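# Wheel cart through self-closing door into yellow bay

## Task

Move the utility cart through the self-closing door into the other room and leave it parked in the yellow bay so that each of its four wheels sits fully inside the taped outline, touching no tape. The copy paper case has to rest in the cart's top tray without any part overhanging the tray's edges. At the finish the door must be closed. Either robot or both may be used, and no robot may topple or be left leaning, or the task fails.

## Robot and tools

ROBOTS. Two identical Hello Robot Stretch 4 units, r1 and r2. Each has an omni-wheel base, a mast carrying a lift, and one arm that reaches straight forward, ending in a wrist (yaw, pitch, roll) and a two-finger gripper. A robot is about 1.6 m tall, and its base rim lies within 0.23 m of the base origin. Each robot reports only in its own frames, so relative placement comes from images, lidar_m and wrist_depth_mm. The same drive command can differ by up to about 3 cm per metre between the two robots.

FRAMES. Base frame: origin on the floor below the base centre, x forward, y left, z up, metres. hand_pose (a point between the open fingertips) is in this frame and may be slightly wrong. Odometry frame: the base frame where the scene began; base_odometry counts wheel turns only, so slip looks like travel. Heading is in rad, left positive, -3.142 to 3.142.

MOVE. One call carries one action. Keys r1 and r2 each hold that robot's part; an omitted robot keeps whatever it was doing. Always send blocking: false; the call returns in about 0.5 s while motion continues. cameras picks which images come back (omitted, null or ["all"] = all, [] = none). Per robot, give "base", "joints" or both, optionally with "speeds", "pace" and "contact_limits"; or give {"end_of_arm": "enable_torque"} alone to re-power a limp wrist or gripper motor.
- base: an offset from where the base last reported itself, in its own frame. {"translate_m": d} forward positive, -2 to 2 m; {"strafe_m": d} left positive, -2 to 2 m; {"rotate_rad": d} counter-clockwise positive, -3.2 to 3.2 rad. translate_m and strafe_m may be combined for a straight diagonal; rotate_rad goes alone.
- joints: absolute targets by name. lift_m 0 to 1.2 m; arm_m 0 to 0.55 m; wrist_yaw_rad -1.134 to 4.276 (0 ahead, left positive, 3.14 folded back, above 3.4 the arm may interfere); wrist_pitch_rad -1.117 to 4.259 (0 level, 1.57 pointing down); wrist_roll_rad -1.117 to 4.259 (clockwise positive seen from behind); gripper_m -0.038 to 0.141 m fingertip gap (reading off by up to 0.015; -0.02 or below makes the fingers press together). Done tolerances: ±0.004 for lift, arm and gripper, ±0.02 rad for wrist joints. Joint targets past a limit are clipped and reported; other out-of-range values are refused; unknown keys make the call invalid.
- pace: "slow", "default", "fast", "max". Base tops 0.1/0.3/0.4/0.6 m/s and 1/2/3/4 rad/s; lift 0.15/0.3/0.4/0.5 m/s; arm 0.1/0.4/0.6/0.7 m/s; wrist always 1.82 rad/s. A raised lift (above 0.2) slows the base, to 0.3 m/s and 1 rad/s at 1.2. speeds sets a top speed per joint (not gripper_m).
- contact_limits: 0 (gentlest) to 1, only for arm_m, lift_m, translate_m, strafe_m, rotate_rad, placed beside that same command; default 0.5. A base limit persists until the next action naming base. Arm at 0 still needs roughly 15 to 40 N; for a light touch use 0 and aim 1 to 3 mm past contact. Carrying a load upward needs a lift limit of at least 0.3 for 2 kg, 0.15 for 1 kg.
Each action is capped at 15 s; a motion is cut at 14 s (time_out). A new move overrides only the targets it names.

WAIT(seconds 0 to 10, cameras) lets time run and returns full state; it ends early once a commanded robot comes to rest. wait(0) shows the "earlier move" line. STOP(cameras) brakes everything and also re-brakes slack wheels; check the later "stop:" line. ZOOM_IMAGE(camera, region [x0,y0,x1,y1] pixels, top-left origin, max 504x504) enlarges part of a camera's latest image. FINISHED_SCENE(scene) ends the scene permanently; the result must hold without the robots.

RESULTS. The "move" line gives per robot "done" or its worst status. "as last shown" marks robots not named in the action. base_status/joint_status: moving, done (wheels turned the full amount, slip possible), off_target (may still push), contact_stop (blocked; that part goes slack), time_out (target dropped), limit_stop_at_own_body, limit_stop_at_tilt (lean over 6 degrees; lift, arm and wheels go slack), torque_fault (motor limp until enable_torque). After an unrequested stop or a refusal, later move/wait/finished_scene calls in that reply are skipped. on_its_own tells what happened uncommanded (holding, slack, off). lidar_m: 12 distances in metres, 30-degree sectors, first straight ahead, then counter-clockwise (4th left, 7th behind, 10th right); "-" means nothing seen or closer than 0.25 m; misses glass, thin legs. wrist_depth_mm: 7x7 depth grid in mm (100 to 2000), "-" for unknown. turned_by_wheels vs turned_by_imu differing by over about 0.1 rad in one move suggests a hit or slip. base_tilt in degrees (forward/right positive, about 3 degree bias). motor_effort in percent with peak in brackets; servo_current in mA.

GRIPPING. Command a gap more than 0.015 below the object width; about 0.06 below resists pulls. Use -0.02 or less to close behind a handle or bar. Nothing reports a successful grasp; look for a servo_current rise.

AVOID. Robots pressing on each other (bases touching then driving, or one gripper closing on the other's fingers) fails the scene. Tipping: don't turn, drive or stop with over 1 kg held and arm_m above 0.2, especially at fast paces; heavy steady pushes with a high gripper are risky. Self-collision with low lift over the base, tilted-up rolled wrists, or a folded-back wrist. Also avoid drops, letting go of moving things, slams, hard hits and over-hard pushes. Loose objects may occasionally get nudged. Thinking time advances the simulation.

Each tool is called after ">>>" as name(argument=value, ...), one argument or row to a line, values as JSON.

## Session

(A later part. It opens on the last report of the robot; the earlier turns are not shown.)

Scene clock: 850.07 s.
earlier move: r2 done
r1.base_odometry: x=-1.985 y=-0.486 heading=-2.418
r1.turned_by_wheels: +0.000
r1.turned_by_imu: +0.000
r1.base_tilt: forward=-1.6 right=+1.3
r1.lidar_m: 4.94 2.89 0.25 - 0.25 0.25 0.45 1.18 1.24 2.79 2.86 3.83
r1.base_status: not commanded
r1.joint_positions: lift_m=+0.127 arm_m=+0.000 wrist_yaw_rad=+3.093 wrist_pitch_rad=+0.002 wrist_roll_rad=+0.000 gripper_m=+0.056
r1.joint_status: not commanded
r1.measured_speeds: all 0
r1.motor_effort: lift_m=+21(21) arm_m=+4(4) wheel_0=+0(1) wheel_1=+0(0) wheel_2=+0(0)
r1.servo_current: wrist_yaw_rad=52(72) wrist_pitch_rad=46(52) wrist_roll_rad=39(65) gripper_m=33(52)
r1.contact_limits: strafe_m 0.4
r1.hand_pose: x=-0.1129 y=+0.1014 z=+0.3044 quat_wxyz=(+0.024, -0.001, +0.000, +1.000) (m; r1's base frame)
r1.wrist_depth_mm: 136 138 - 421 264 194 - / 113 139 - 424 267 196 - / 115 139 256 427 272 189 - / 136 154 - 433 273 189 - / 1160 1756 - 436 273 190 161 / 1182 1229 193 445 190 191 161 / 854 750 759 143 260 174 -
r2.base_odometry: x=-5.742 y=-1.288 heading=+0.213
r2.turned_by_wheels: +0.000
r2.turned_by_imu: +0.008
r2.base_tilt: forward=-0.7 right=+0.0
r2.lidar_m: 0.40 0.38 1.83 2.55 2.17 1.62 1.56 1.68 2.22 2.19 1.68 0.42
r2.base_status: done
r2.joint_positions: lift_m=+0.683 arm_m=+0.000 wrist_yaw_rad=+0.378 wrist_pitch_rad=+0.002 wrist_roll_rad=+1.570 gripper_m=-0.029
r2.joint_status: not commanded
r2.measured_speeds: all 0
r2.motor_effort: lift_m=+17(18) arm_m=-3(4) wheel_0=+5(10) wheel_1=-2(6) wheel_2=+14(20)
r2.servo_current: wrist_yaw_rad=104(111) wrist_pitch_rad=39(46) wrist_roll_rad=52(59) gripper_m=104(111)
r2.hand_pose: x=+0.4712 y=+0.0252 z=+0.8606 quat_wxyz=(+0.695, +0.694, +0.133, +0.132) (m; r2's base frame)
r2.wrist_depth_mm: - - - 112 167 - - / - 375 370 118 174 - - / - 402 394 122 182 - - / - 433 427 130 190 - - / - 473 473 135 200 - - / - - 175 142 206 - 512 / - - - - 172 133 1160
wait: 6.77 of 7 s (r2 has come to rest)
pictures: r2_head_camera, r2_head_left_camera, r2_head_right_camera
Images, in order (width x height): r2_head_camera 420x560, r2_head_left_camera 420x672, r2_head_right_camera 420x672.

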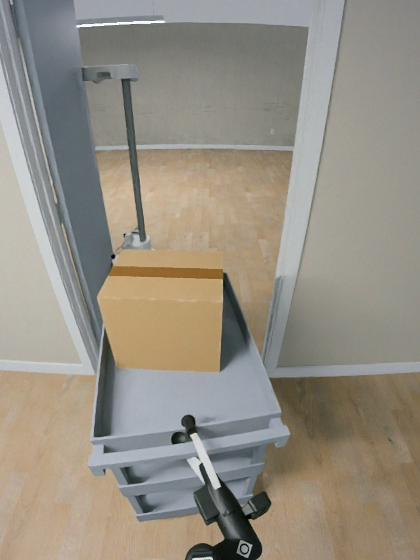

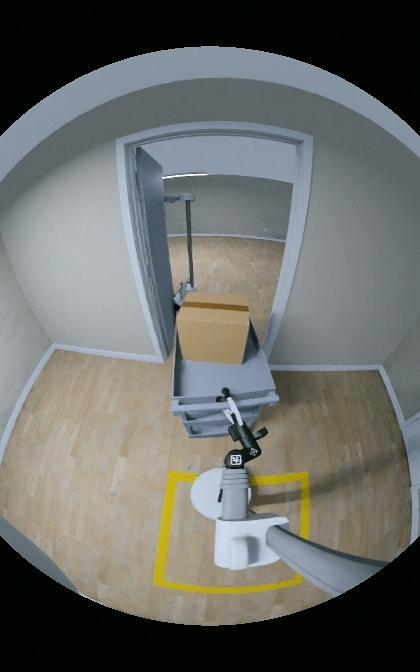

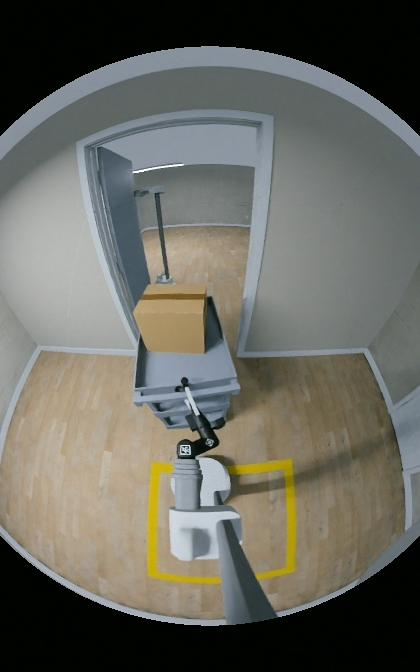

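>>> move(
  r2={"base":{"translate_m":-0.6,"strafe_m":-0.12},"pace":"slow"},
  blocking=false,
  cameras=[],
)

>>> wait(
  seconds=8,
  cameras=["r2_head_camera","r2_head_left_camera","r2_head_right_camera"],
)

Scene clock: 866.50 s.
move: r2 moving
r1: as last shown
r1.lidar_m: 4.94 2.87 0.25 - 0.25 0.25 0.46 1.21 1.23 2.79 2.89 3.82
r1.servo_current: wrist_yaw_rad=52(72) wrist_pitch_rad=52(52) wrist_roll_rad=59(59) gripper_m=39(46)
r1.contact_limits: strafe_m 0.4
r1.wrist_depth_mm: 136 138 - 421 266 193 - / 113 138 - 421 268 196 - / 115 139 257 430 271 188 - / 136 154 - 436 276 190 - / 1182 - - 439 274 191 161 / 1182 1205 193 442 190 191 161 / 878 759 759 143 262 175 -
r2.base_odometry: x=-5.754 y=-1.293 heading=+0.215
r2.turned_by_wheels: +0.002
r2.turned_by_imu: +0.002
r2.base_tilt: forward=-0.7 right=+0.1
r2.lidar_m: 0.39 0.38 1.87 2.55 2.16 1.60 1.57 1.66 2.23 2.16 1.66 0.44
r2.base_status: translate_m moving; strafe_m moving
r2.joint_positions: lift_m=+0.683 arm_m=+0.000 wrist_yaw_rad=+0.379 wrist_pitch_rad=+0.002 wrist_roll_rad=+1.570 gripper_m=-0.029
r2.joint_status: not commanded
r2.measured_speeds: translate_m=-0.049 strafe_m=-0.010 rotate_rad=+0.002 lift_m=+0.000 arm_m=+0.000 wrist_yaw_rad=+0.008 wrist_pitch_rad=+0.000 wrist_roll_rad=+0.000
r2.motor_effort: lift_m=+18(18) arm_m=-3(4) wheel_0=+6(9) wheel_1=-4(6) wheel_2=+20(21)
r2.servo_current: wrist_yaw_rad=104(124) wrist_pitch_rad=46(46) wrist_roll_rad=39(52) gripper_m=98(104)
r2.hand_pose: x=+0.4712 y=+0.0255 z=+0.8606 quat_wxyz=(+0.695, +0.694, +0.134, +0.133) (m; r2's base frame)
r2.wrist_depth_mm: - - - 112 167 - - / - 375 370 118 174 - - / - 402 392 122 182 - - / - 436 433 128 193 - - / - 469 469 135 200 - - / - - 175 142 207 - 508 / - - - - 172 134 1182
pictures: none
No camera images: "cameras" was empty.

Scene clock: 873.37 s.
earlier move: r2 done
r1.base_odometry: x=-1.985 y=-0.486 heading=-2.418
r1.turned_by_wheels: +0.000
r1.turned_by_imu: +0.000
r1.base_tilt: forward=-1.6 right=+1.3
r1.lidar_m: 4.94 2.85 0.25 - 0.25 0.25 0.46 1.79 1.26 2.79 2.88 3.80
r1.base_status: not commanded
r1.joint_positions: lift_m=+0.127 arm_m=+0.000 wrist_yaw_rad=+3.093 wrist_pitch_rad=+0.002 wrist_roll_rad=+0.000 gripper_m=+0.056
r1.joint_status: not commanded
r1.measured_speeds: all 0
r1.motor_effort: lift_m=+21(21) arm_m=+4(4) wheel_0=+0(1) wheel_1=+0(1) wheel_2=+0(0)
r1.servo_current: wrist_yaw_rad=52(72) wrist_pitch_rad=46(52) wrist_roll_rad=46(65) gripper_m=39(52)
r1.contact_limits: strafe_m 0.4
r1.hand_pose: x=-0.1129 y=+0.1014 z=+0.3044 quat_wxyz=(+0.024, -0.001, +0.000, +1.000) (m; r1's base frame)
r1.wrist_depth_mm: 136 138 - 421 265 193 - / 113 138 - 421 268 196 - / 115 139 256 427 271 188 - / 136 155 - 433 273 189 - / - - 1921 436 274 190 161 / 1229 1205 193 442 191 191 161 / 866 759 750 143 262 175 -
r2.base_odometry: x=-6.303 y=-1.533 heading=+0.215
r2.turned_by_wheels: +0.000
r2.turned_by_imu: +0.010
r2.base_tilt: forward=-0.7 right=+0.0
r2.lidar_m: 0.41 0.35 2.76 2.72 1.36 1.02 0.98 1.07 1.52 1.98 2.17 0.48
r2.base_status: done
r2.joint_positions: lift_m=+0.683 arm_m=+0.000 wrist_yaw_rad=+0.384 wrist_pitch_rad=+0.002 wrist_roll_rad=+1.570 gripper_m=-0.029
r2.joint_status: not commanded
r2.measured_speeds: all 0
r2.on_its_own: wrist_yaw_rad is at rest, and its servo_current (150 mA) is outside its rest range (0 to 104 mA)
r2.motor_effort: lift_m=+17(18) arm_m=-3(4) wheel_0=+9(14) wheel_1=+1(6) wheel_2=+14(21)
r2.servo_current: wrist_yaw_rad=150(156) wrist_pitch_rad=39(52) wrist_roll_rad=46(65) gripper_m=98(111)
r2.hand_pose: x=+0.4710 y=+0.0271 z=+0.8606 quat_wxyz=(+0.694, +0.694, +0.136, +0.134) (m; r2's base frame)
r2.wrist_depth_mm: - - - 139 196 1537 1182 / 1576 - - 140 198 732 - / 1618 407 404 142 200 - - / 1756 421 418 143 202 - - / 1921 436 433 144 204 - - / - - 181 146 205 - - / - - 469 - 167 151 -
wait: 6.87 of 8 s (r2 has come to rest)
pictures: r2_head_camera, r2_head_left_camera, r2_head_right_camera
Images, in order (width x height): r2_head_camera 420x560, r2_head_left_camera 420x672, r2_head_right_camera 420x672.

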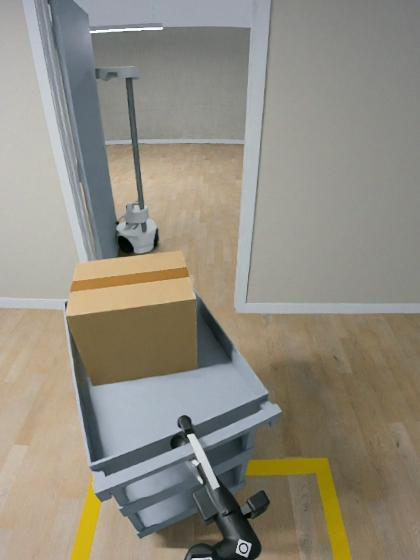

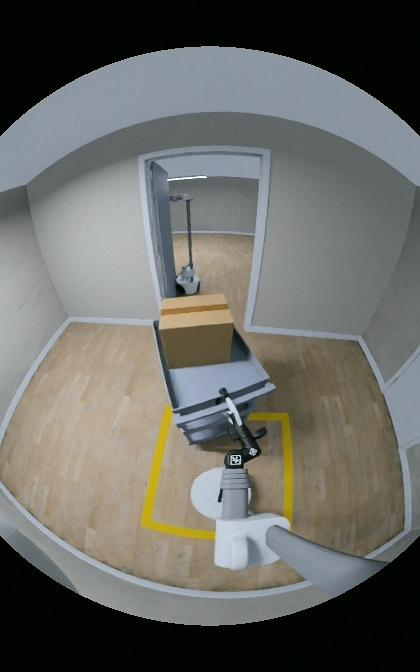

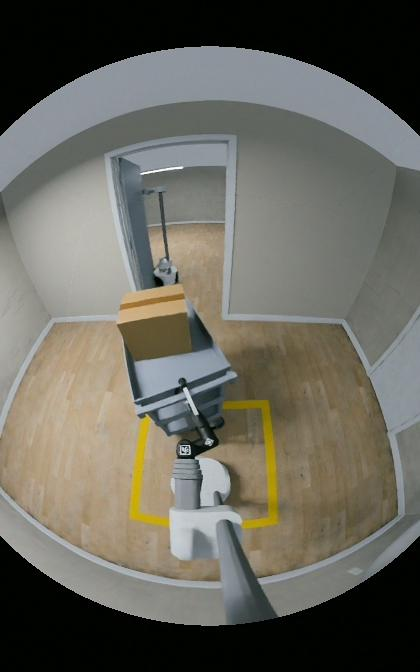

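>>> move(
  r2={"base":{"translate_m":-0.25},"joints":{"wrist_yaw_rad":0.12},"speeds":{"wrist_yaw_rad":0.1},"pace":"slow"},
  blocking=false,
  cameras=[],
)

>>> wait(
  seconds=5,
  cameras=["r2_head_camera","r2_head_left_camera"],
)

Scene clock: 900.77 s.
move: r2 moving
r1: as last shown
r1.base_tilt: forward=-1.6 right=+1.2
r1.lidar_m: 4.92 2.90 0.25 - 0.25 0.25 0.46 1.78 1.27 2.79 2.86 3.84
r1.motor_effort: lift_m=+21(21) arm_m=+4(4) wheel_0=+0(1) wheel_1=+0(0) wheel_2=+0(0)
r1.servo_current: wrist_yaw_rad=59(72) wrist_pitch_rad=46(46) wrist_roll_rad=39(52) gripper_m=46(46)
r1.contact_limits: strafe_m 0.4
r1.wrist_depth_mm: 136 138 - 421 266 193 - / 113 139 - 421 268 196 - / 115 139 256 427 270 189 - / 136 155 - 433 272 189 - / - - - 439 273 190 161 / 1229 1255 194 442 191 191 162 / 866 759 759 143 262 175 -
r2.base_odometry: x=-6.315 y=-1.536 heading=+0.217
r2.turned_by_wheels: +0.002
r2.turned_by_imu: +0.002
r2.base_tilt: forward=-0.6 right=+0.0
r2.lidar_m: 0.42 0.36 2.77 2.70 1.36 1.03 0.98 1.06 1.53 1.99 2.14 0.48
r2.base_status: translate_m moving
r2.joint_positions: lift_m=+0.683 arm_m=+0.000 wrist_yaw_rad=+0.384 wrist_pitch_rad=+0.002 wrist_roll_rad=+1.570 gripper_m=-0.029
r2.joint_status: wrist_yaw_rad moving
r2.measured_speeds: translate_m=-0.049 strafe_m=+0.000 rotate_rad=-0.002 lift_m=+0.000 arm_m=+0.000 wrist_yaw_rad=-0.017 wrist_pitch_rad=+0.000 wrist_roll_rad=+0.000
r2.motor_effort: lift_m=+17(17) arm_m=-4(4) wheel_0=+9(12) wheel_1=-4(4) wheel_2=+21(22)
r2.servo_current: wrist_yaw_rad=878(878) wrist_pitch_rad=46(46) wrist_roll_rad=52(52) gripper_m=104(104)
r2.hand_pose: x=+0.4711 y=+0.0270 z=+0.8606 quat_wxyz=(+0.694, +0.694, +0.136, +0.134) (m; r2's base frame)
r2.wrist_depth_mm: - - - 139 196 1499 1182 / 1576 - - 140 198 647 - / 1661 404 402 142 201 - - / 1756 418 415 143 202 - - / 1983 439 436 144 204 - - / - - 180 146 206 - - / - - 469 - 167 151 -
pictures: none
No camera images: "cameras" was empty.

Scene clock: 904.03 s.
earlier move: r2 torque_fault
torque_fault: r2.wrist_yaw_rad switched itself off since the last result.
r1.base_odometry: x=-1.985 y=-0.486 heading=-2.418
r1.turned_by_wheels: +0.000
r1.turned_by_imu: +0.000
r1.base_tilt: forward=-1.6 right=+1.3
r1.lidar_m: 4.93 2.86 0.25 - 0.25 0.25 0.46 2.09 1.25 2.79 2.88 3.83
r1.base_status: not commanded
r1.joint_positions: lift_m=+0.127 arm_m=+0.000 wrist_yaw_rad=+3.093 wrist_pitch_rad=+0.002 wrist_roll_rad=+0.000 gripper_m=+0.056
r1.joint_status: not commanded
r1.measured_speeds: all 0
r1.motor_effort: lift_m=+21(21) arm_m=+4(4) wheel_0=+0(1) wheel_1=+0(1) wheel_2=+0(0)
r1.servo_current: wrist_yaw_rad=52(72) wrist_pitch_rad=46(46) wrist_roll_rad=46(65) gripper_m=46(46)
r1.contact_limits: strafe_m 0.4
r1.hand_pose: x=-0.1129 y=+0.1014 z=+0.3044 quat_wxyz=(+0.024, -0.001, +0.000, +1.000) (m; r1's base frame)
r1.wrist_depth_mm: 136 138 - 418 266 193 - / 113 139 - 427 268 196 - / 115 139 255 430 272 188 - / 136 155 - 433 272 189 - / - - - 439 276 191 161 / 1205 1229 194 445 191 190 162 / 866 759 750 143 260 175 -
r2.base_odometry: x=-6.547 y=-1.586 heading=+0.215
r2.turned_by_wheels: -0.002
r2.turned_by_imu: -0.002
r2.base_tilt: forward=-0.7 right=+0.1
r2.lidar_m: 0.39 0.40 0.49 2.39 1.04 0.77 0.72 0.79 1.13 2.01 2.13 0.41
r2.base_status: done
r2.joint_positions: lift_m=+0.683 arm_m=+0.000 wrist_yaw_rad=+0.791 wrist_pitch_rad=+0.002 wrist_roll_rad=+1.570 gripper_m=-0.029
r2.joint_status: wrist_yaw_rad torque_fault (moved +0.406 of -0.264)
r2.measured_speeds: all 0
r2.on_its_own: wrist_yaw_rad is off since a torque_fault, until you send "end_of_arm": "enable_torque" (your +0.120 is given up)
r2.motor_effort: lift_m=+17(17) arm_m=-4(4) wheel_0=-2(12) wheel_1=-5(9) wheel_2=+7(22)
r2.servo_current: wrist_yaw_rad=52(969) wrist_pitch_rad=46(46) wrist_roll_rad=46(59) gripper_m=91(111)
r2.hand_pose: x=+0.4359 y=+0.1436 z=+0.8607 quat_wxyz=(+0.653, +0.652, +0.273, +0.272) (m; r2's base frame)
r2.wrist_depth_mm: - 322 315 - - 128 - / - 357 359 - - 135 - / - 427 415 - 153 - - / - - 488 - 175 175 - / - - - 111 193 1464 508 / - - 176 128 180 1661 1255 / - - - - 175 147 1182
wait: 3.27 of 5 s (r2 has come to rest)
pictures: r2_head_camera, r2_head_left_camera
Images, in order (width x height): r2_head_camera 420x560, r2_head_left_camera 420x672.

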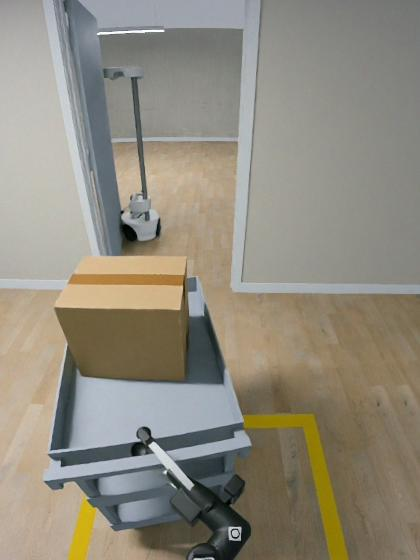

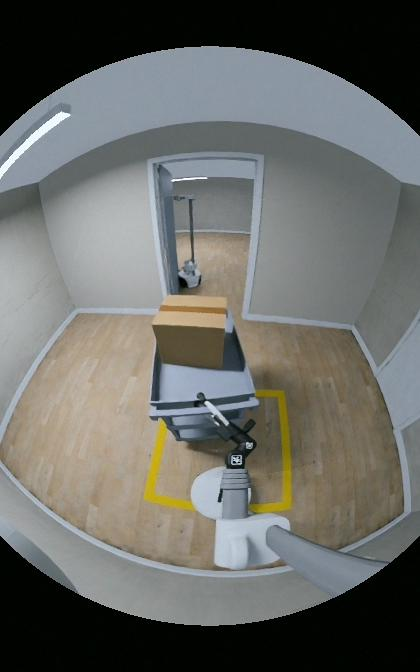

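>>> move(
  r2={"end_of_arm":"enable_torque"},
  blocking=false,
  cameras=[],
)

>>> move(
  r2={"base":{"translate_m":-0.2,"strafe_m":-0.13},"pace":"slow"},
  blocking=false,
  cameras=[],
)

>>> wait(
  seconds=5,
  cameras=["r2_head_camera","r2_head_left_camera"],
)

Scene clock: 922.23 s.
r1: as last shown
r1.base_tilt: forward=-1.6 right=+1.2
r1.lidar_m: 4.93 2.86 0.25 - 0.26 0.25 0.45 2.08 1.23 2.79 2.87 3.84
r1.motor_effort: lift_m=+21(21) arm_m=+4(4) wheel_0=+0(0) wheel_1=+0(0) wheel_2=+0(0)
r1.servo_current: wrist_yaw_rad=46(59) wrist_pitch_rad=39(46) wrist_roll_rad=46(72) gripper_m=39(46)
r1.contact_limits: strafe_m 0.4
r1.wrist_depth_mm: 136 138 - 415 264 193 - / 113 138 - 427 267 196 - / 115 139 255 430 271 189 - / 136 154 - 433 273 189 - / - - - 439 276 190 160 / 1229 1205 193 442 191 191 161 / 866 768 759 143 260 175 -
r2.base_odometry: x=-6.547 y=-1.586 heading=+0.215
r2.turned_by_wheels: +0.000
r2.turned_by_imu: +0.000
r2.base_tilt: forward=-0.7 right=+0.1
r2.lidar_m: 0.38 0.40 0.47 2.43 1.03 0.74 0.73 0.80 1.12 2.02 2.12 0.45
r2.base_status: not commanded
r2.joint_positions: lift_m=+0.683 arm_m=+0.000 wrist_yaw_rad=+0.791 wrist_pitch_rad=+0.002 wrist_roll_rad=+1.570 gripper_m=-0.029
r2.joint_status: not commanded
r2.measured_speeds: all 0
r2.end_of_arm: enable_torque: each motor that was off is on again
r2.on_its_own: wrist_yaw_rad is held at +0.791, not at your +0.120, since a torque_fault
r2.motor_effort: lift_m=+17(17) arm_m=-4(4) wheel_0=-2(2) wheel_1=-5(5) wheel_2=+7(7)
r2.servo_current: wrist_yaw_rad=52(52) wrist_pitch_rad=39(46) wrist_roll_rad=46(59) gripper_m=98(104)
r2.hand_pose: x=+0.4359 y=+0.1436 z=+0.8607 quat_wxyz=(+0.653, +0.652, +0.273, +0.272) (m; r2's base frame)
r2.wrist_depth_mm: - 320 317 - - 128 - / - 357 357 - - 136 - / - 430 413 - 153 - - / - - 488 - 175 175 - / - - - 111 194 1464 512 / - - 176 128 179 1576 1255 / - - - - 175 147 1160
pictures: none
No camera images: "cameras" was empty.

Scene clock: 922.73 s.
move: r2 moving
r1: as last shown
r1.base_tilt: forward=-1.6 right=+1.3
r1.lidar_m: 4.93 2.87 0.25 - 0.26 0.25 0.46 2.08 1.27 2.79 2.88 3.82
r1.motor_effort: lift_m=+21(21) arm_m=+4(4) wheel_0=+0(1) wheel_1=+0(0) wheel_2=+0(0)
r1.servo_current: wrist_yaw_rad=39(72) wrist_pitch_rad=39(46) wrist_roll_rad=33(59) gripper_m=39(46)
r1.contact_limits: strafe_m 0.4
r1.wrist_depth_mm: 136 138 - 418 266 193 - / 113 138 - 424 268 196 - / 115 139 255 430 271 189 - / 137 154 - 436 272 189 - / - - - 433 274 190 161 / 1229 1229 193 445 191 191 161 / 866 750 750 143 262 175 -
r2.base_odometry: x=-6.557 y=-1.596 heading=+0.216
r2.turned_by_wheels: +0.001
r2.turned_by_imu: +0.001
r2.base_tilt: forward=-0.7 right=+0.0
r2.lidar_m: 0.39 0.41 0.50 2.36 0.98 0.75 0.72 0.78 1.12 2.01 2.14 2.10
r2.base_status: translate_m moving; strafe_m moving
r2.joint_positions: lift_m=+0.683 arm_m=+0.000 wrist_yaw_rad=+0.795 wrist_pitch_rad=+0.002 wrist_roll_rad=+1.570 gripper_m=-0.029
r2.joint_status: not commanded
r2.measured_speeds: translate_m=-0.046 strafe_m=-0.029 rotate_rad=+0.000 lift_m=+0.000 arm_m=+0.000 wrist_yaw_rad=+0.017 wrist_pitch_rad=+0.000 wrist_roll_rad=+0.000
r2.on_its_own: wrist_yaw_rad is held at +0.791, not at your +0.120, since a torque_fault
r2.motor_effort: lift_m=+17(17) arm_m=-4(4) wheel_0=+9(12) wheel_1=-8(9) wheel_2=+15(17)
r2.servo_current: wrist_yaw_rad=59(59) wrist_pitch_rad=39(46) wrist_roll_rad=52(59) gripper_m=91(104)
r2.hand_pose: x=+0.4352 y=+0.1448 z=+0.8607 quat_wxyz=(+0.652, +0.651, +0.274, +0.273) (m; r2's base frame)
r2.wrist_depth_mm: 312 319 315 - - 126 - / - 357 359 - - 136 - / - 430 415 - 151 - - / - - 500 - 173 174 - / - - - 109 193 1499 512 / - - 175 127 180 1576 1229 / - - - - 175 135 1182
pictures: none
No camera images: "cameras" was empty.

Scene clock: 925.80 s.
earlier move: r2 done
r1.base_odometry: x=-1.985 y=-0.486 heading=-2.418
r1.turned_by_wheels: +0.000
r1.turned_by_imu: +0.000
r1.base_tilt: forward=-1.6 right=+1.3
r1.lidar_m: 4.93 2.90 0.25 - 0.25 0.25 0.46 2.30 1.26 2.79 2.86 3.82
r1.base_status: not commanded
r1.joint_positions: lift_m=+0.127 arm_m=+0.000 wrist_yaw_rad=+3.093 wrist_pitch_rad=+0.002 wrist_roll_rad=+0.000 gripper_m=+0.056
r1.joint_status: not commanded
r1.measured_speeds: all 0
r1.motor_effort: lift_m=+21(21) arm_m=+4(4) wheel_0=+0(1) wheel_1=+0(0) wheel_2=+0(0)
r1.servo_current: wrist_yaw_rad=39(72) wrist_pitch_rad=39(52) wrist_roll_rad=46(59) gripper_m=52(52)
r1.contact_limits: strafe_m 0.4
r1.hand_pose: x=-0.1129 y=+0.1014 z=+0.3044 quat_wxyz=(+0.024, -0.001, +0.000, +1.000) (m; r1's base frame)
r1.wrist_depth_mm: 136 138 - 418 266 193 - / 113 138 - 421 268 195 - / 115 139 256 430 272 188 - / 137 154 - 436 273 189 - / - - - 439 276 191 161 / 1229 1205 194 442 190 191 161 / 854 759 768 143 260 175 -
r2.base_odometry: x=-6.714 y=-1.756 heading=+0.217
r2.turned_by_wheels: +0.001
r2.turned_by_imu: +0.003
r2.base_tilt: forward=-0.7 right=+0.1
r2.lidar_m: 0.38 0.38 0.45 1.77 0.75 0.55 0.53 0.57 0.86 1.89 1.98 2.31
r2.base_status: done
r2.joint_positions: lift_m=+0.683 arm_m=+0.000 wrist_yaw_rad=+0.805 wrist_pitch_rad=+0.002 wrist_roll_rad=+1.570 gripper_m=-0.029
r2.joint_status: not commanded
r2.measured_speeds: all 0
r2.on_its_own: wrist_yaw_rad is held at +0.791, not at your +0.120, since a torque_fault
r2.motor_effort: lift_m=+17(17) arm_m=-4(4) wheel_0=+14(17) wheel_1=-1(9) wheel_2=+12(17)
r2.servo_current: wrist_yaw_rad=78(91) wrist_pitch_rad=33(46) wrist_roll_rad=39(59) gripper_m=104(111)
r2.hand_pose: x=+0.4338 y=+0.1474 z=+0.8607 quat_wxyz=(+0.651, +0.650, +0.278, +0.276) (m; r2's base frame)
r2.wrist_depth_mm: 1863 324 324 - 134 137 - / - 355 357 - 146 145 - / - 413 402 - 162 - - / - - 462 103 174 - - / - - - 120 193 1464 517 / - - 180 131 206 1576 1205 / - - - - 177 146 1255
wait: 3.07 of 5 s (r2 has come to rest)
pictures: r2_head_camera, r2_head_left_camera
Images, in order (width x height): r2_head_camera 420x560, r2_head_left_camera 420x672.

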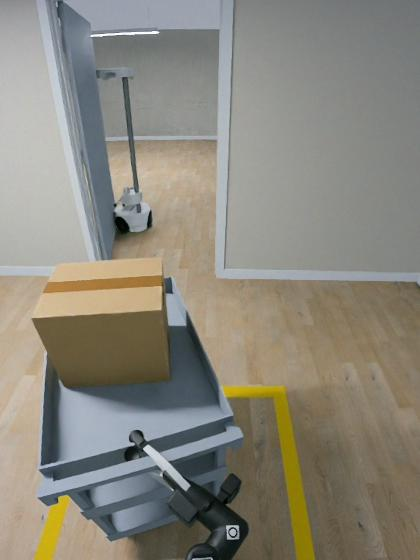

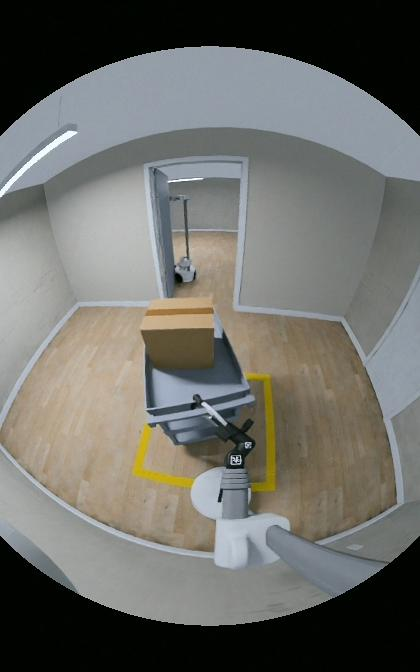

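>>> move(
  r2={"base":{"translate_m":-0.13,"strafe_m":-0.1},"pace":"slow"},
  blocking=false,
  cameras=[],
)

>>> wait(
  seconds=5,
  cameras=["r2_head_camera","r2_head_left_camera"],
)

Scene clock: 940.10 s.
move: r2 moving
r1: as last shown
r1.lidar_m: 4.95 2.86 0.25 - 0.25 0.25 0.45 2.30 1.25 2.79 2.86 3.79
r1.servo_current: wrist_yaw_rad=59(59) wrist_pitch_rad=39(46) wrist_roll_rad=39(52) gripper_m=39(46)
r1.contact_limits: strafe_m 0.4
r1.wrist_depth_mm: 136 138 - 418 265 193 - / 113 139 - 424 270 195 - / 115 139 256 427 272 189 - / 136 155 - 436 273 190 - / - - - 436 276 190 161 / 1205 1255 193 449 191 190 161 / 878 750 759 143 262 175 -
r2.base_odometry: x=-6.723 y=-1.766 heading=+0.219
r2.turned_by_wheels: +0.002
r2.turned_by_imu: +0.003
r2.base_tilt: forward=-0.6 right=+0.0
r2.lidar_m: 0.40 0.40 0.42 1.75 0.74 0.56 0.54 0.57 0.86 1.86 1.97 2.32
r2.base_status: translate_m moving; strafe_m moving
r2.joint_positions: lift_m=+0.683 arm_m=+0.000 wrist_yaw_rad=+0.805 wrist_pitch_rad=+0.002 wrist_roll_rad=+1.570 gripper_m=-0.029
r2.joint_status: not commanded
r2.measured_speeds: translate_m=-0.042 strafe_m=-0.033 rotate_rad=+0.004 lift_m=+0.000 arm_m=+0.000 wrist_yaw_rad=+0.002 wrist_pitch_rad=+0.000 wrist_roll_rad=+0.000
r2.on_its_own: wrist_yaw_rad is held at +0.791, not at your +0.120, since a torque_fault
r2.motor_effort: lift_m=+17(17) arm_m=-4(4) wheel_0=+15(16) wheel_1=-6(7) wheel_2=+15(19)
r2.servo_current: wrist_yaw_rad=91(91) wrist_pitch_rad=39(46) wrist_roll_rad=52(52) gripper_m=104(104)
r2.hand_pose: x=+0.4338 y=+0.1474 z=+0.8607 quat_wxyz=(+0.651, +0.650, +0.278, +0.277) (m; r2's base frame)
r2.wrist_depth_mm: 1983 324 325 - 135 137 - / - 351 355 - 147 146 - / - 413 402 - 160 - - / - - 462 102 176 - - / - - - 118 194 1464 521 / - - 180 132 206 1576 1160 / - - - - 176 147 1229
pictures: none
No camera images: "cameras" was empty.

Scene clock: 942.43 s.
earlier move: r2 done
r1.base_odometry: x=-1.985 y=-0.486 heading=-2.418
r1.turned_by_wheels: +0.000
r1.turned_by_imu: +0.000
r1.base_tilt: forward=-1.6 right=+1.3
r1.lidar_m: 4.95 2.88 0.25 - 0.25 0.25 0.43 2.44 1.26 2.79 2.88 3.78
r1.base_status: not commanded
r1.joint_positions: lift_m=+0.127 arm_m=+0.000 wrist_yaw_rad=+3.093 wrist_pitch_rad=+0.002 wrist_roll_rad=+0.000 gripper_m=+0.056
r1.joint_status: not commanded
r1.measured_speeds: all 0
r1.motor_effort: lift_m=+21(21) arm_m=+4(4) wheel_0=+0(1) wheel_1=+0(0) wheel_2=+0(0)
r1.servo_current: wrist_yaw_rad=59(65) wrist_pitch_rad=39(46) wrist_roll_rad=46(72) gripper_m=39(46)
r1.contact_limits: strafe_m 0.4
r1.hand_pose: x=-0.1129 y=+0.1014 z=+0.3044 quat_wxyz=(+0.024, -0.001, +0.000, +1.000) (m; r1's base frame)
r1.wrist_depth_mm: 136 138 - 418 265 193 - / 113 139 - 421 267 195 - / 115 139 256 427 271 189 - / 136 155 - 433 272 190 - / - - - 436 274 190 161 / 1205 1229 193 449 191 190 161 / 878 768 759 143 260 175 -
r2.base_odometry: x=-6.819 y=-1.882 heading=+0.219
r2.turned_by_wheels: +0.000
r2.turned_by_imu: +0.001
r2.base_tilt: forward=-0.7 right=+0.0
r2.lidar_m: 0.39 0.34 0.39 1.40 0.57 0.44 0.42 0.46 0.68 1.79 1.85 2.42
r2.base_status: done
r2.joint_positions: lift_m=+0.683 arm_m=+0.000 wrist_yaw_rad=+0.806 wrist_pitch_rad=+0.002 wrist_roll_rad=+1.570 gripper_m=-0.029
r2.joint_status: not commanded
r2.measured_speeds: all 0
r2.on_its_own: wrist_yaw_rad is held at +0.791, not at your +0.120, since a torque_fault
r2.motor_effort: lift_m=+17(17) arm_m=-4(4) wheel_0=+13(18) wheel_1=-1(7) wheel_2=+11(19)
r2.servo_current: wrist_yaw_rad=85(104) wrist_pitch_rad=39(52) wrist_roll_rad=52(65) gripper_m=104(111)
r2.hand_pose: x=+0.4336 y=+0.1477 z=+0.8607 quat_wxyz=(+0.651, +0.650, +0.278, +0.277) (m; r2's base frame)
r2.wrist_depth_mm: - 373 364 - 149 - - / - 357 359 102 158 - - / - 402 397 108 170 - - / - - 445 116 182 - - / - - 508 125 196 1576 - / - - 180 138 206 1576 496 / - - - - 174 141 1229
wait: 2.33 of 5 s (r2 has come to rest)
pictures: r2_head_camera, r2_head_left_camera
Images, in order (width x height): r2_head_camera 420x560, r2_head_left_camera 420x672.

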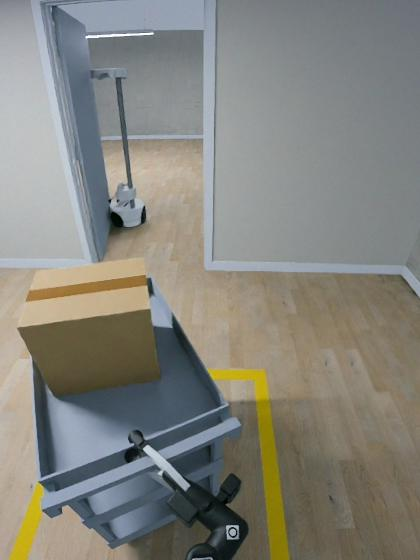

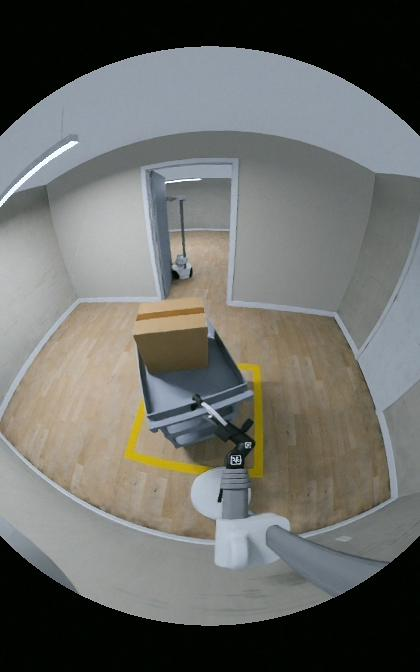

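>>> move(
  r2={"base":{"rotate_rad":-0.2},"pace":"slow"},
  blocking=false,
  cameras=[],
)

>>> wait(
  seconds=3,
  cameras=["r2_head_camera","r2_head_left_camera"],
)

Scene clock: 955.57 s.
move: r2 moving
r1: as last shown
r1.lidar_m: 4.92 2.86 0.25 - 0.26 0.25 0.44 2.43 1.24 2.79 2.85 3.81
r1.servo_current: wrist_yaw_rad=52(72) wrist_pitch_rad=39(46) wrist_roll_rad=65(65) gripper_m=39(46)
r1.contact_limits: strafe_m 0.4
r1.wrist_depth_mm: 136 138 - 418 266 193 - / 113 138 - 421 268 195 - / 115 139 254 430 271 189 - / 136 155 - 433 273 190 - / - - - 439 274 190 161 / 1229 1229 194 442 190 191 162 / 854 750 759 143 259 175 -
r2.base_odometry: x=-6.819 y=-1.881 heading=+0.097
r2.turned_by_wheels: -0.122
r2.turned_by_imu: -0.116
r2.base_tilt: forward=-0.7 right=+0.1
r2.lidar_m: 0.41 0.33 0.35 2.16 0.65 0.45 0.42 0.44 0.59 1.45 1.84 2.40
r2.base_status: rotate_rad moving
r2.joint_positions: lift_m=+0.683 arm_m=+0.000 wrist_yaw_rad=+0.816 wrist_pitch_rad=+0.002 wrist_roll_rad=+1.570 gripper_m=-0.029
r2.joint_status: not commanded
r2.measured_speeds: translate_m=+0.000 strafe_m=+0.001 rotate_rad=-0.413 lift_m=+0.000 arm_m=+0.000 wrist_yaw_rad=+0.000 wrist_pitch_rad=+0.000 wrist_roll_rad=+0.000
r2.on_its_own: wrist_yaw_rad is held at +0.791, not at your +0.120, since a torque_fault
r2.motor_effort: lift_m=+17(17) arm_m=-3(4) wheel_0=+23(24) wheel_1=+12(16) wheel_2=+14(18)
r2.servo_current: wrist_yaw_rad=156(163) wrist_pitch_rad=46(46) wrist_roll_rad=39(65) gripper_m=98(104)
r2.hand_pose: x=+0.4321 y=+0.1502 z=+0.8607 quat_wxyz=(+0.649, +0.649, +0.281, +0.280) (m; r2's base frame)
r2.wrist_depth_mm: - - - 108 164 - - / - 368 370 116 171 - - / - 399 392 120 180 - - / - 442 427 127 188 - - / - - 469 132 198 - - / - - 180 140 205 1576 504 / - - - - 174 145 1255
pictures: none
No camera images: "cameras" was empty.

Scene clock: 956.23 s.
earlier move: r2 done
r1.base_odometry: x=-1.985 y=-0.486 heading=-2.418
r1.turned_by_wheels: +0.000
r1.turned_by_imu: +0.000
r1.base_tilt: forward=-1.6 right=+1.3
r1.lidar_m: 4.94 2.85 0.25 - 0.25 0.25 0.44 2.40 1.22 2.77 2.88 3.82
r1.base_status: not commanded
r1.joint_positions: lift_m=+0.127 arm_m=+0.000 wrist_yaw_rad=+3.093 wrist_pitch_rad=+0.002 wrist_roll_rad=+0.000 gripper_m=+0.056
r1.joint_status: not commanded
r1.measured_speeds: all 0
r1.motor_effort: lift_m=+21(21) arm_m=+4(4) wheel_0=+0(1) wheel_1=+0(0) wheel_2=+0(0)
r1.servo_current: wrist_yaw_rad=46(72) wrist_pitch_rad=46(46) wrist_roll_rad=46(65) gripper_m=33(46)
r1.contact_limits: strafe_m 0.4
r1.hand_pose: x=-0.1129 y=+0.1014 z=+0.3044 quat_wxyz=(+0.024, -0.001, +0.000, +1.000) (m; r1's base frame)
r1.wrist_depth_mm: 136 138 - 418 266 193 - / 113 139 - 424 268 195 - / 115 139 256 430 270 188 - / 137 155 - 430 273 190 - / - - - 442 273 190 160 / 1229 1229 193 445 191 191 161 / 854 759 768 143 262 175 -
r2.base_odometry: x=-6.819 y=-1.882 heading=+0.020
r2.turned_by_wheels: -0.076
r2.turned_by_imu: -0.074
r2.base_tilt: forward=-0.7 right=+0.1
r2.lidar_m: 0.42 0.31 0.33 2.94 0.75 0.45 0.42 0.42 0.57 1.19 1.82 2.25
r2.base_status: done
r2.joint_positions: lift_m=+0.683 arm_m=+0.000 wrist_yaw_rad=+0.812 wrist_pitch_rad=+0.002 wrist_roll_rad=+1.570 gripper_m=-0.029
r2.joint_status: not commanded
r2.measured_speeds: all 0
r2.on_its_own: wrist_yaw_rad is held at +0.791, not at your +0.120, since a torque_fault; wrist_yaw_rad is at rest, and its servo_current (124 mA) is outside its rest range (0 to 104 mA)
r2.motor_effort: lift_m=+17(17) arm_m=-4(4) wheel_0=+7(24) wheel_1=+10(16) wheel_2=+4(18)
r2.servo_current: wrist_yaw_rad=124(169) wrist_pitch_rad=46(46) wrist_roll_rad=46(65) gripper_m=91(104)
r2.hand_pose: x=+0.4327 y=+0.1492 z=+0.8607 quat_wxyz=(+0.650, +0.649, +0.280, +0.279) (m; r2's base frame)
r2.wrist_depth_mm: 1983 - - 135 190 1464 539 / - - - 136 194 741 - / - 404 399 138 196 - - / - 424 421 140 200 - - / - - 439 142 203 - - / - - 179 145 204 204 - / - - 480 - 167 151 504
wait: 0.67 of 3 s (r2 has come to rest)
pictures: r2_head_camera, r2_head_left_camera
Images, in order (width x height): r2_head_camera 420x560, r2_head_left_camera 420x672.

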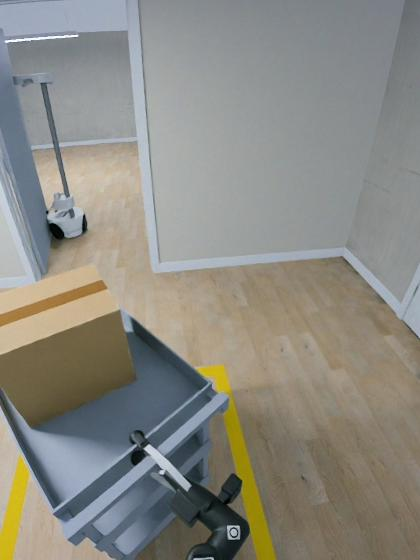

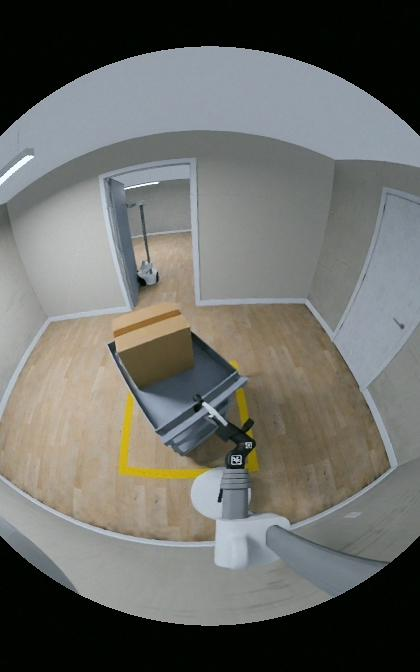

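>>> zoom_image(
  camera="r2_head_left_camera",
  region=[90, 300, 290, 500],
)

>>> move(
  r2={"joints":{"gripper_m":0.12}},
  blocking=false,
  cameras=[],
)

>>> wait(
  seconds=3,
  cameras=["r2_head_camera","r2_head_left_camera","r2_wrist_camera"],
)

Scaled by 2.520 from the camera's 420x672 image, which has a finer 600x960 frame.

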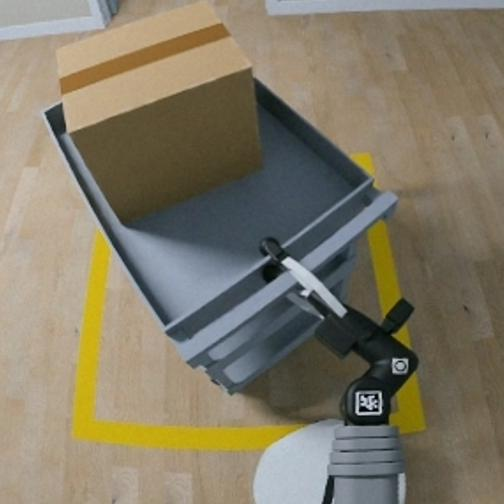

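Scene clock: 976.97 s.
move: r2 moving
r1: as last shown
r1.base_tilt: forward=-1.6 right=+1.2
r1.lidar_m: 4.93 2.88 0.25 - 0.25 0.25 0.46 2.41 1.25 2.79 2.85 3.80
r1.servo_current: wrist_yaw_rad=59(65) wrist_pitch_rad=39(46) wrist_roll_rad=46(59) gripper_m=39(46)
r1.contact_limits: strafe_m 0.4
r1.wrist_depth_mm: 136 138 - 415 266 194 - / 113 139 - 424 270 196 - / 115 139 256 427 272 188 - / 136 154 - 436 274 190 - / - - - 439 276 191 161 / 1182 1205 194 445 190 191 161 / 866 759 750 143 262 175 -
r2.base_odometry: x=-6.819 y=-1.882 heading=+0.020
r2.turned_by_wheels: +0.000
r2.turned_by_imu: +0.000
r2.base_tilt: forward=-0.7 right=+0.1
r2.lidar_m: 0.45 0.31 0.34 2.96 0.74 0.47 0.40 0.40 0.56 1.15 1.83 2.24
r2.base_status: not commanded
r2.joint_positions: lift_m=+0.683 arm_m=+0.000 wrist_yaw_rad=+0.812 wrist_pitch_rad=+0.002 wrist_roll_rad=+1.570 gripper_m=-0.003
r2.joint_status: gripper_m moving
r2.measured_speeds: all 0
r2.on_its_own: wrist_yaw_rad is held at +0.791, not at your +0.120, since a torque_fault
r2.motor_effort: lift_m=+17(17) arm_m=-3(4) wheel_0=+8(8) wheel_1=+10(10) wheel_2=+3(4)
r2.servo_current: wrist_yaw_rad=117(143) wrist_pitch_rad=39(46) wrist_roll_rad=52(59) gripper_m=85(98)
r2.hand_pose: x=+0.4327 y=+0.1492 z=+0.8607 quat_wxyz=(+0.650, +0.649, +0.280, +0.279) (m; r2's base frame)
r2.wrist_depth_mm: 1983 - - 138 195 1499 544 / - - - 140 199 691 - / - 404 402 143 202 - - / - 427 421 144 205 - - / - 452 445 147 207 - - / - - 178 149 208 - - / - - 488 - 172 154 508
pictures: none
No camera images: "cameras" was empty.

Scene clock: 978.70 s.
earlier move: r2 done
r1.base_odometry: x=-1.985 y=-0.486 heading=-2.418
r1.turned_by_wheels: +0.000
r1.turned_by_imu: +0.000
r1.base_tilt: forward=-1.6 right=+1.2
r1.lidar_m: 4.92 2.89 0.25 - 0.25 0.25 0.46 2.40 1.25 2.78 2.87 3.81
r1.base_status: not commanded
r1.joint_positions: lift_m=+0.127 arm_m=+0.000 wrist_yaw_rad=+3.093 wrist_pitch_rad=+0.002 wrist_roll_rad=+0.000 gripper_m=+0.056
r1.joint_status: not commanded
r1.measured_speeds: all 0
r1.motor_effort: lift_m=+21(21) arm_m=+4(4) wheel_0=+0(1) wheel_1=+0(0) wheel_2=+0(0)
r1.servo_current: wrist_yaw_rad=46(72) wrist_pitch_rad=46(52) wrist_roll_rad=59(65) gripper_m=39(46)
r1.contact_limits: strafe_m 0.4
r1.hand_pose: x=-0.1129 y=+0.1014 z=+0.3044 quat_wxyz=(+0.024, -0.001, +0.000, +1.000) (m; r1's base frame)
r1.wrist_depth_mm: 136 138 - 418 266 194 - / 113 138 - 424 268 195 - / 115 139 256 430 270 188 - / 136 154 - 436 272 189 - / - - - 433 273 190 161 / 1229 1182 193 445 190 191 161 / 866 750 750 143 260 175 -
r2.base_odometry: x=-6.819 y=-1.882 heading=+0.020
r2.turned_by_wheels: +0.000
r2.turned_by_imu: +0.000
r2.base_tilt: forward=-0.7 right=+0.0
r2.lidar_m: 0.43 0.33 0.34 2.95 0.72 0.47 0.42 0.44 0.57 1.17 1.81 2.24
r2.base_status: not commanded
r2.joint_positions: lift_m=+0.683 arm_m=+0.000 wrist_yaw_rad=+0.812 wrist_pitch_rad=+0.002 wrist_roll_rad=+1.572 gripper_m=+0.120
r2.joint_status: all done
r2.measured_speeds: all 0
r2.on_its_own: wrist_yaw_rad is held at +0.791, not at your +0.120, since a torque_fault; wrist_yaw_rad is at rest, and its servo_current (111 mA) is outside its rest range (0 to 104 mA)
r2.motor_effort: lift_m=+17(17) arm_m=-3(4) wheel_0=+7(9) wheel_1=+9(10) wheel_2=+3(4)
r2.servo_current: wrist_yaw_rad=111(143) wrist_pitch_rad=39(46) wrist_roll_rad=52(59) gripper_m=52(137)
r2.hand_pose: x=+0.4327 y=+0.1492 z=+0.8607 quat_wxyz=(+0.650, +0.650, +0.280, +0.279) (m; r2's base frame)
r2.wrist_depth_mm: 1983 - - 143 201 1576 - / - - - 146 204 723 - / - 404 404 148 208 - - / - 427 427 150 211 - - / - 459 449 153 214 - - / - - 189 155 216 - - / - - 492 - 175 517 484
wait: 1.73 of 3 s (r2 has come to rest)
pictures: r2_head_camera, r2_head_left_camera, r2_wrist_camera
Images, in order (width x height): r2_head_camera 420x560, r2_head_left_camera 420x672, r2_wrist_camera 616x392.

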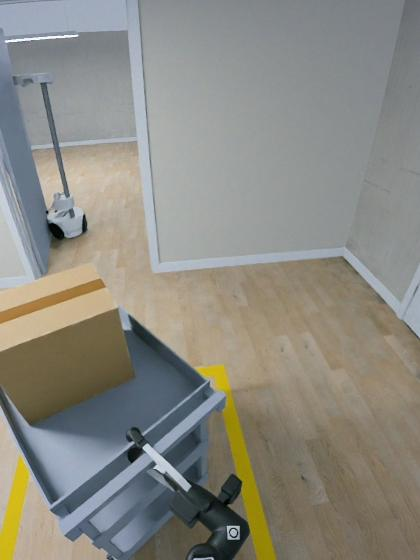

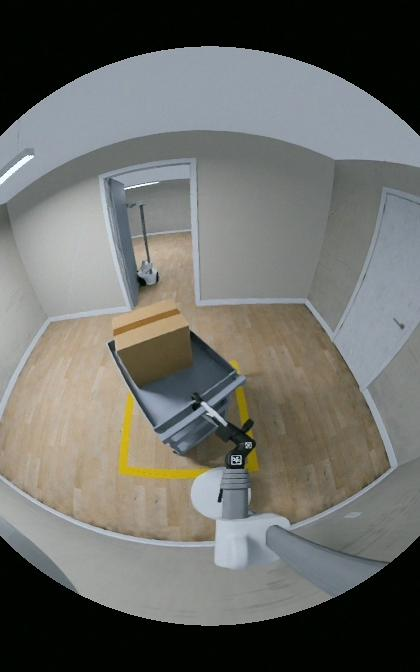

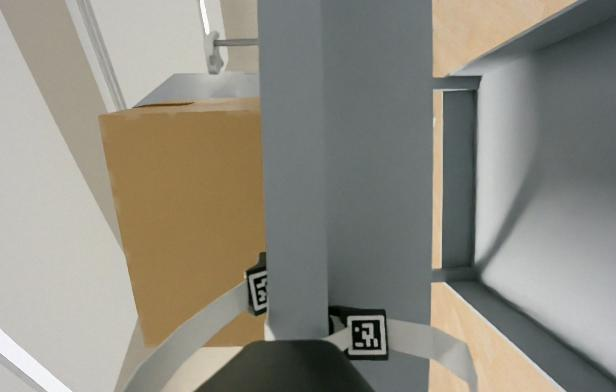

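>>> move(
  r2={"base":{"translate_m":-0.11,"strafe_m":-0.12},"pace":"slow","contact_limits":{"translate_m":0.2}},
  blocking=false,
  cameras=[],
)

>>> wait(
  seconds=4,
  cameras=["r2_head_camera","r2_head_left_camera","r2_wrist_camera"],
)

Scene clock: 985.67 s.
move: r2 moving
r1: as last shown
r1.base_tilt: forward=-1.6 right=+1.3
r1.lidar_m: 4.93 2.87 0.25 - 0.25 0.25 0.44 2.41 1.25 2.78 2.89 3.83
r1.servo_current: wrist_yaw_rad=39(59) wrist_pitch_rad=39(52) wrist_roll_rad=52(52) gripper_m=46(46)
r1.contact_limits: strafe_m 0.4
r1.wrist_depth_mm: 136 139 - 418 266 193 - / 113 139 - 424 270 196 - / 115 139 256 430 271 188 - / 136 154 - 433 274 190 - / - - - 439 274 190 161 / 1229 1229 194 442 191 191 161 / 866 750 759 143 262 175 -
r2.base_odometry: x=-6.827 y=-1.891 heading=+0.022
r2.turned_by_wheels: +0.002
r2.turned_by_imu: +0.002
r2.base_tilt: forward=-0.6 right=+0.1
r2.lidar_m: 0.45 0.34 0.35 2.96 0.72 0.47 0.41 0.42 0.54 1.15 1.80 2.27
r2.base_status: translate_m moving; strafe_m moving
r2.joint_positions: lift_m=+0.683 arm_m=+0.000 wrist_yaw_rad=+0.812 wrist_pitch_rad=+0.002 wrist_roll_rad=+1.572 gripper_m=+0.120
r2.joint_status: not commanded
r2.measured_speeds: translate_m=-0.035 strafe_m=-0.038 rotate_rad=+0.003 lift_m=+0.000 arm_m=+0.000 wrist_yaw_rad=+0.000 wrist_pitch_rad=+0.001 wrist_roll_rad=+0.000
r2.on_its_own: wrist_yaw_rad is held at +0.791, not at your +0.120, since a torque_fault
r2.motor_effort: lift_m=+17(17) arm_m=-3(4) wheel_0=+12(13) wheel_1=-8(10) wheel_2=+17(17)
r2.servo_current: wrist_yaw_rad=117(130) wrist_pitch_rad=39(46) wrist_roll_rad=39(65) gripper_m=52(52)
r2.contact_limits: translate_m 0.2
r2.hand_pose: x=+0.4327 y=+0.1492 z=+0.8606 quat_wxyz=(+0.649, +0.650, +0.280, +0.278) (m; r2's base frame)
r2.wrist_depth_mm: 1983 - - 143 200 1537 - / - - - 145 204 732 - / - 402 410 148 208 - - / - 430 427 151 212 - - / - 462 445 153 215 - - / - - 189 156 185 - - / - - 492 - 177 544 496
pictures: none
No camera images: "cameras" was empty.

Scene clock: 988.07 s.
earlier move: r2 done
r1.base_odometry: x=-1.985 y=-0.486 heading=-2.418
r1.turned_by_wheels: +0.000
r1.turned_by_imu: +0.000
r1.base_tilt: forward=-1.6 right=+1.3
r1.lidar_m: 4.94 2.90 0.25 - 0.26 0.25 0.45 2.56 1.28 2.78 2.87 3.80
r1.base_status: not commanded
r1.joint_positions: lift_m=+0.127 arm_m=+0.000 wrist_yaw_rad=+3.093 wrist_pitch_rad=+0.002 wrist_roll_rad=+0.000 gripper_m=+0.056
r1.joint_status: not commanded
r1.measured_speeds: all 0
r1.motor_effort: lift_m=+21(21) arm_m=+4(4) wheel_0=+0(1) wheel_1=+0(1) wheel_2=+0(0)
r1.servo_current: wrist_yaw_rad=46(72) wrist_pitch_rad=46(52) wrist_roll_rad=39(78) gripper_m=39(52)
r1.contact_limits: strafe_m 0.4
r1.hand_pose: x=-0.1129 y=+0.1014 z=+0.3044 quat_wxyz=(+0.024, -0.001, +0.000, +1.000) (m; r1's base frame)
r1.wrist_depth_mm: 136 138 - 418 267 193 - / 113 138 - 424 268 195 - / 115 139 255 430 271 189 - / 137 155 - 436 274 190 - / - - - 436 274 190 160 / 1205 1229 193 449 191 191 161 / 854 768 750 143 262 175 -
r2.base_odometry: x=-6.927 y=-2.004 heading=+0.021
r2.turned_by_wheels: -0.001
r2.turned_by_imu: +0.000
r2.base_tilt: forward=-0.7 right=+0.0
r2.lidar_m: 0.44 0.29 0.35 2.40 0.54 0.32 0.31 0.31 0.40 0.87 1.69 2.13
r2.base_status: done
r2.joint_positions: lift_m=+0.683 arm_m=+0.000 wrist_yaw_rad=+0.812 wrist_pitch_rad=+0.002 wrist_roll_rad=+1.572 gripper_m=+0.120
r2.joint_status: not commanded
r2.measured_speeds: all 0
r2.on_its_own: wrist_yaw_rad is held at +0.791, not at your +0.120, since a torque_fault; wrist_yaw_rad is at rest, and its servo_current (117 mA) is outside its rest range (0 to 104 mA)
r2.motor_effort: lift_m=+17(17) arm_m=-3(4) wheel_0=+5(15) wheel_1=-3(10) wheel_2=+10(18)
r2.servo_current: wrist_yaw_rad=117(137) wrist_pitch_rad=33(46) wrist_roll_rad=52(65) gripper_m=52(59)
r2.contact_limits: translate_m 0.2
r2.hand_pose: x=+0.4328 y=+0.1491 z=+0.8606 quat_wxyz=(+0.650, +0.650, +0.280, +0.278) (m; r2's base frame)
r2.wrist_depth_mm: - - - 145 204 1537 - / - - - 148 206 741 - / - 407 410 150 208 - - / - 430 427 152 212 - - / - 455 449 154 215 - - / - - 187 156 216 - - / - - 484 - 177 521 488
wait: 2.40 of 4 s (r2 has come to rest)
pictures: r2_head_camera, r2_head_left_camera, r2_wrist_camera
Images, in order (width x height): r2_head_camera 420x560, r2_head_left_camera 420x672, r2_wrist_camera 616x392.

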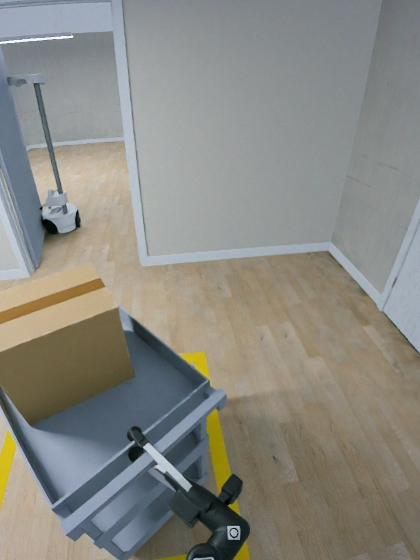

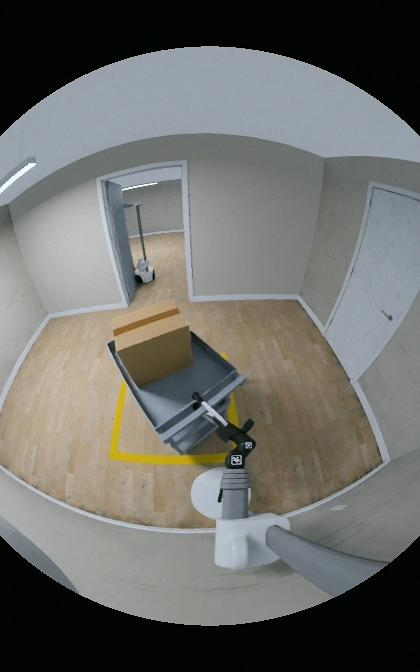

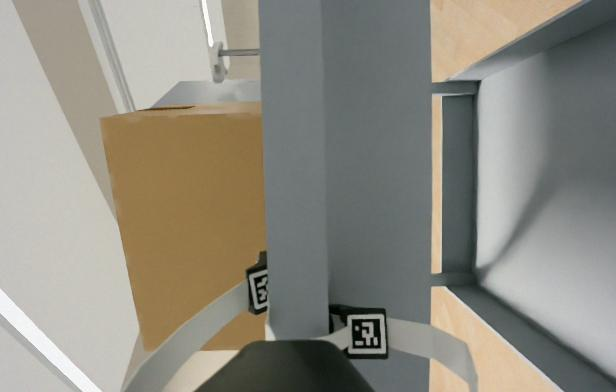

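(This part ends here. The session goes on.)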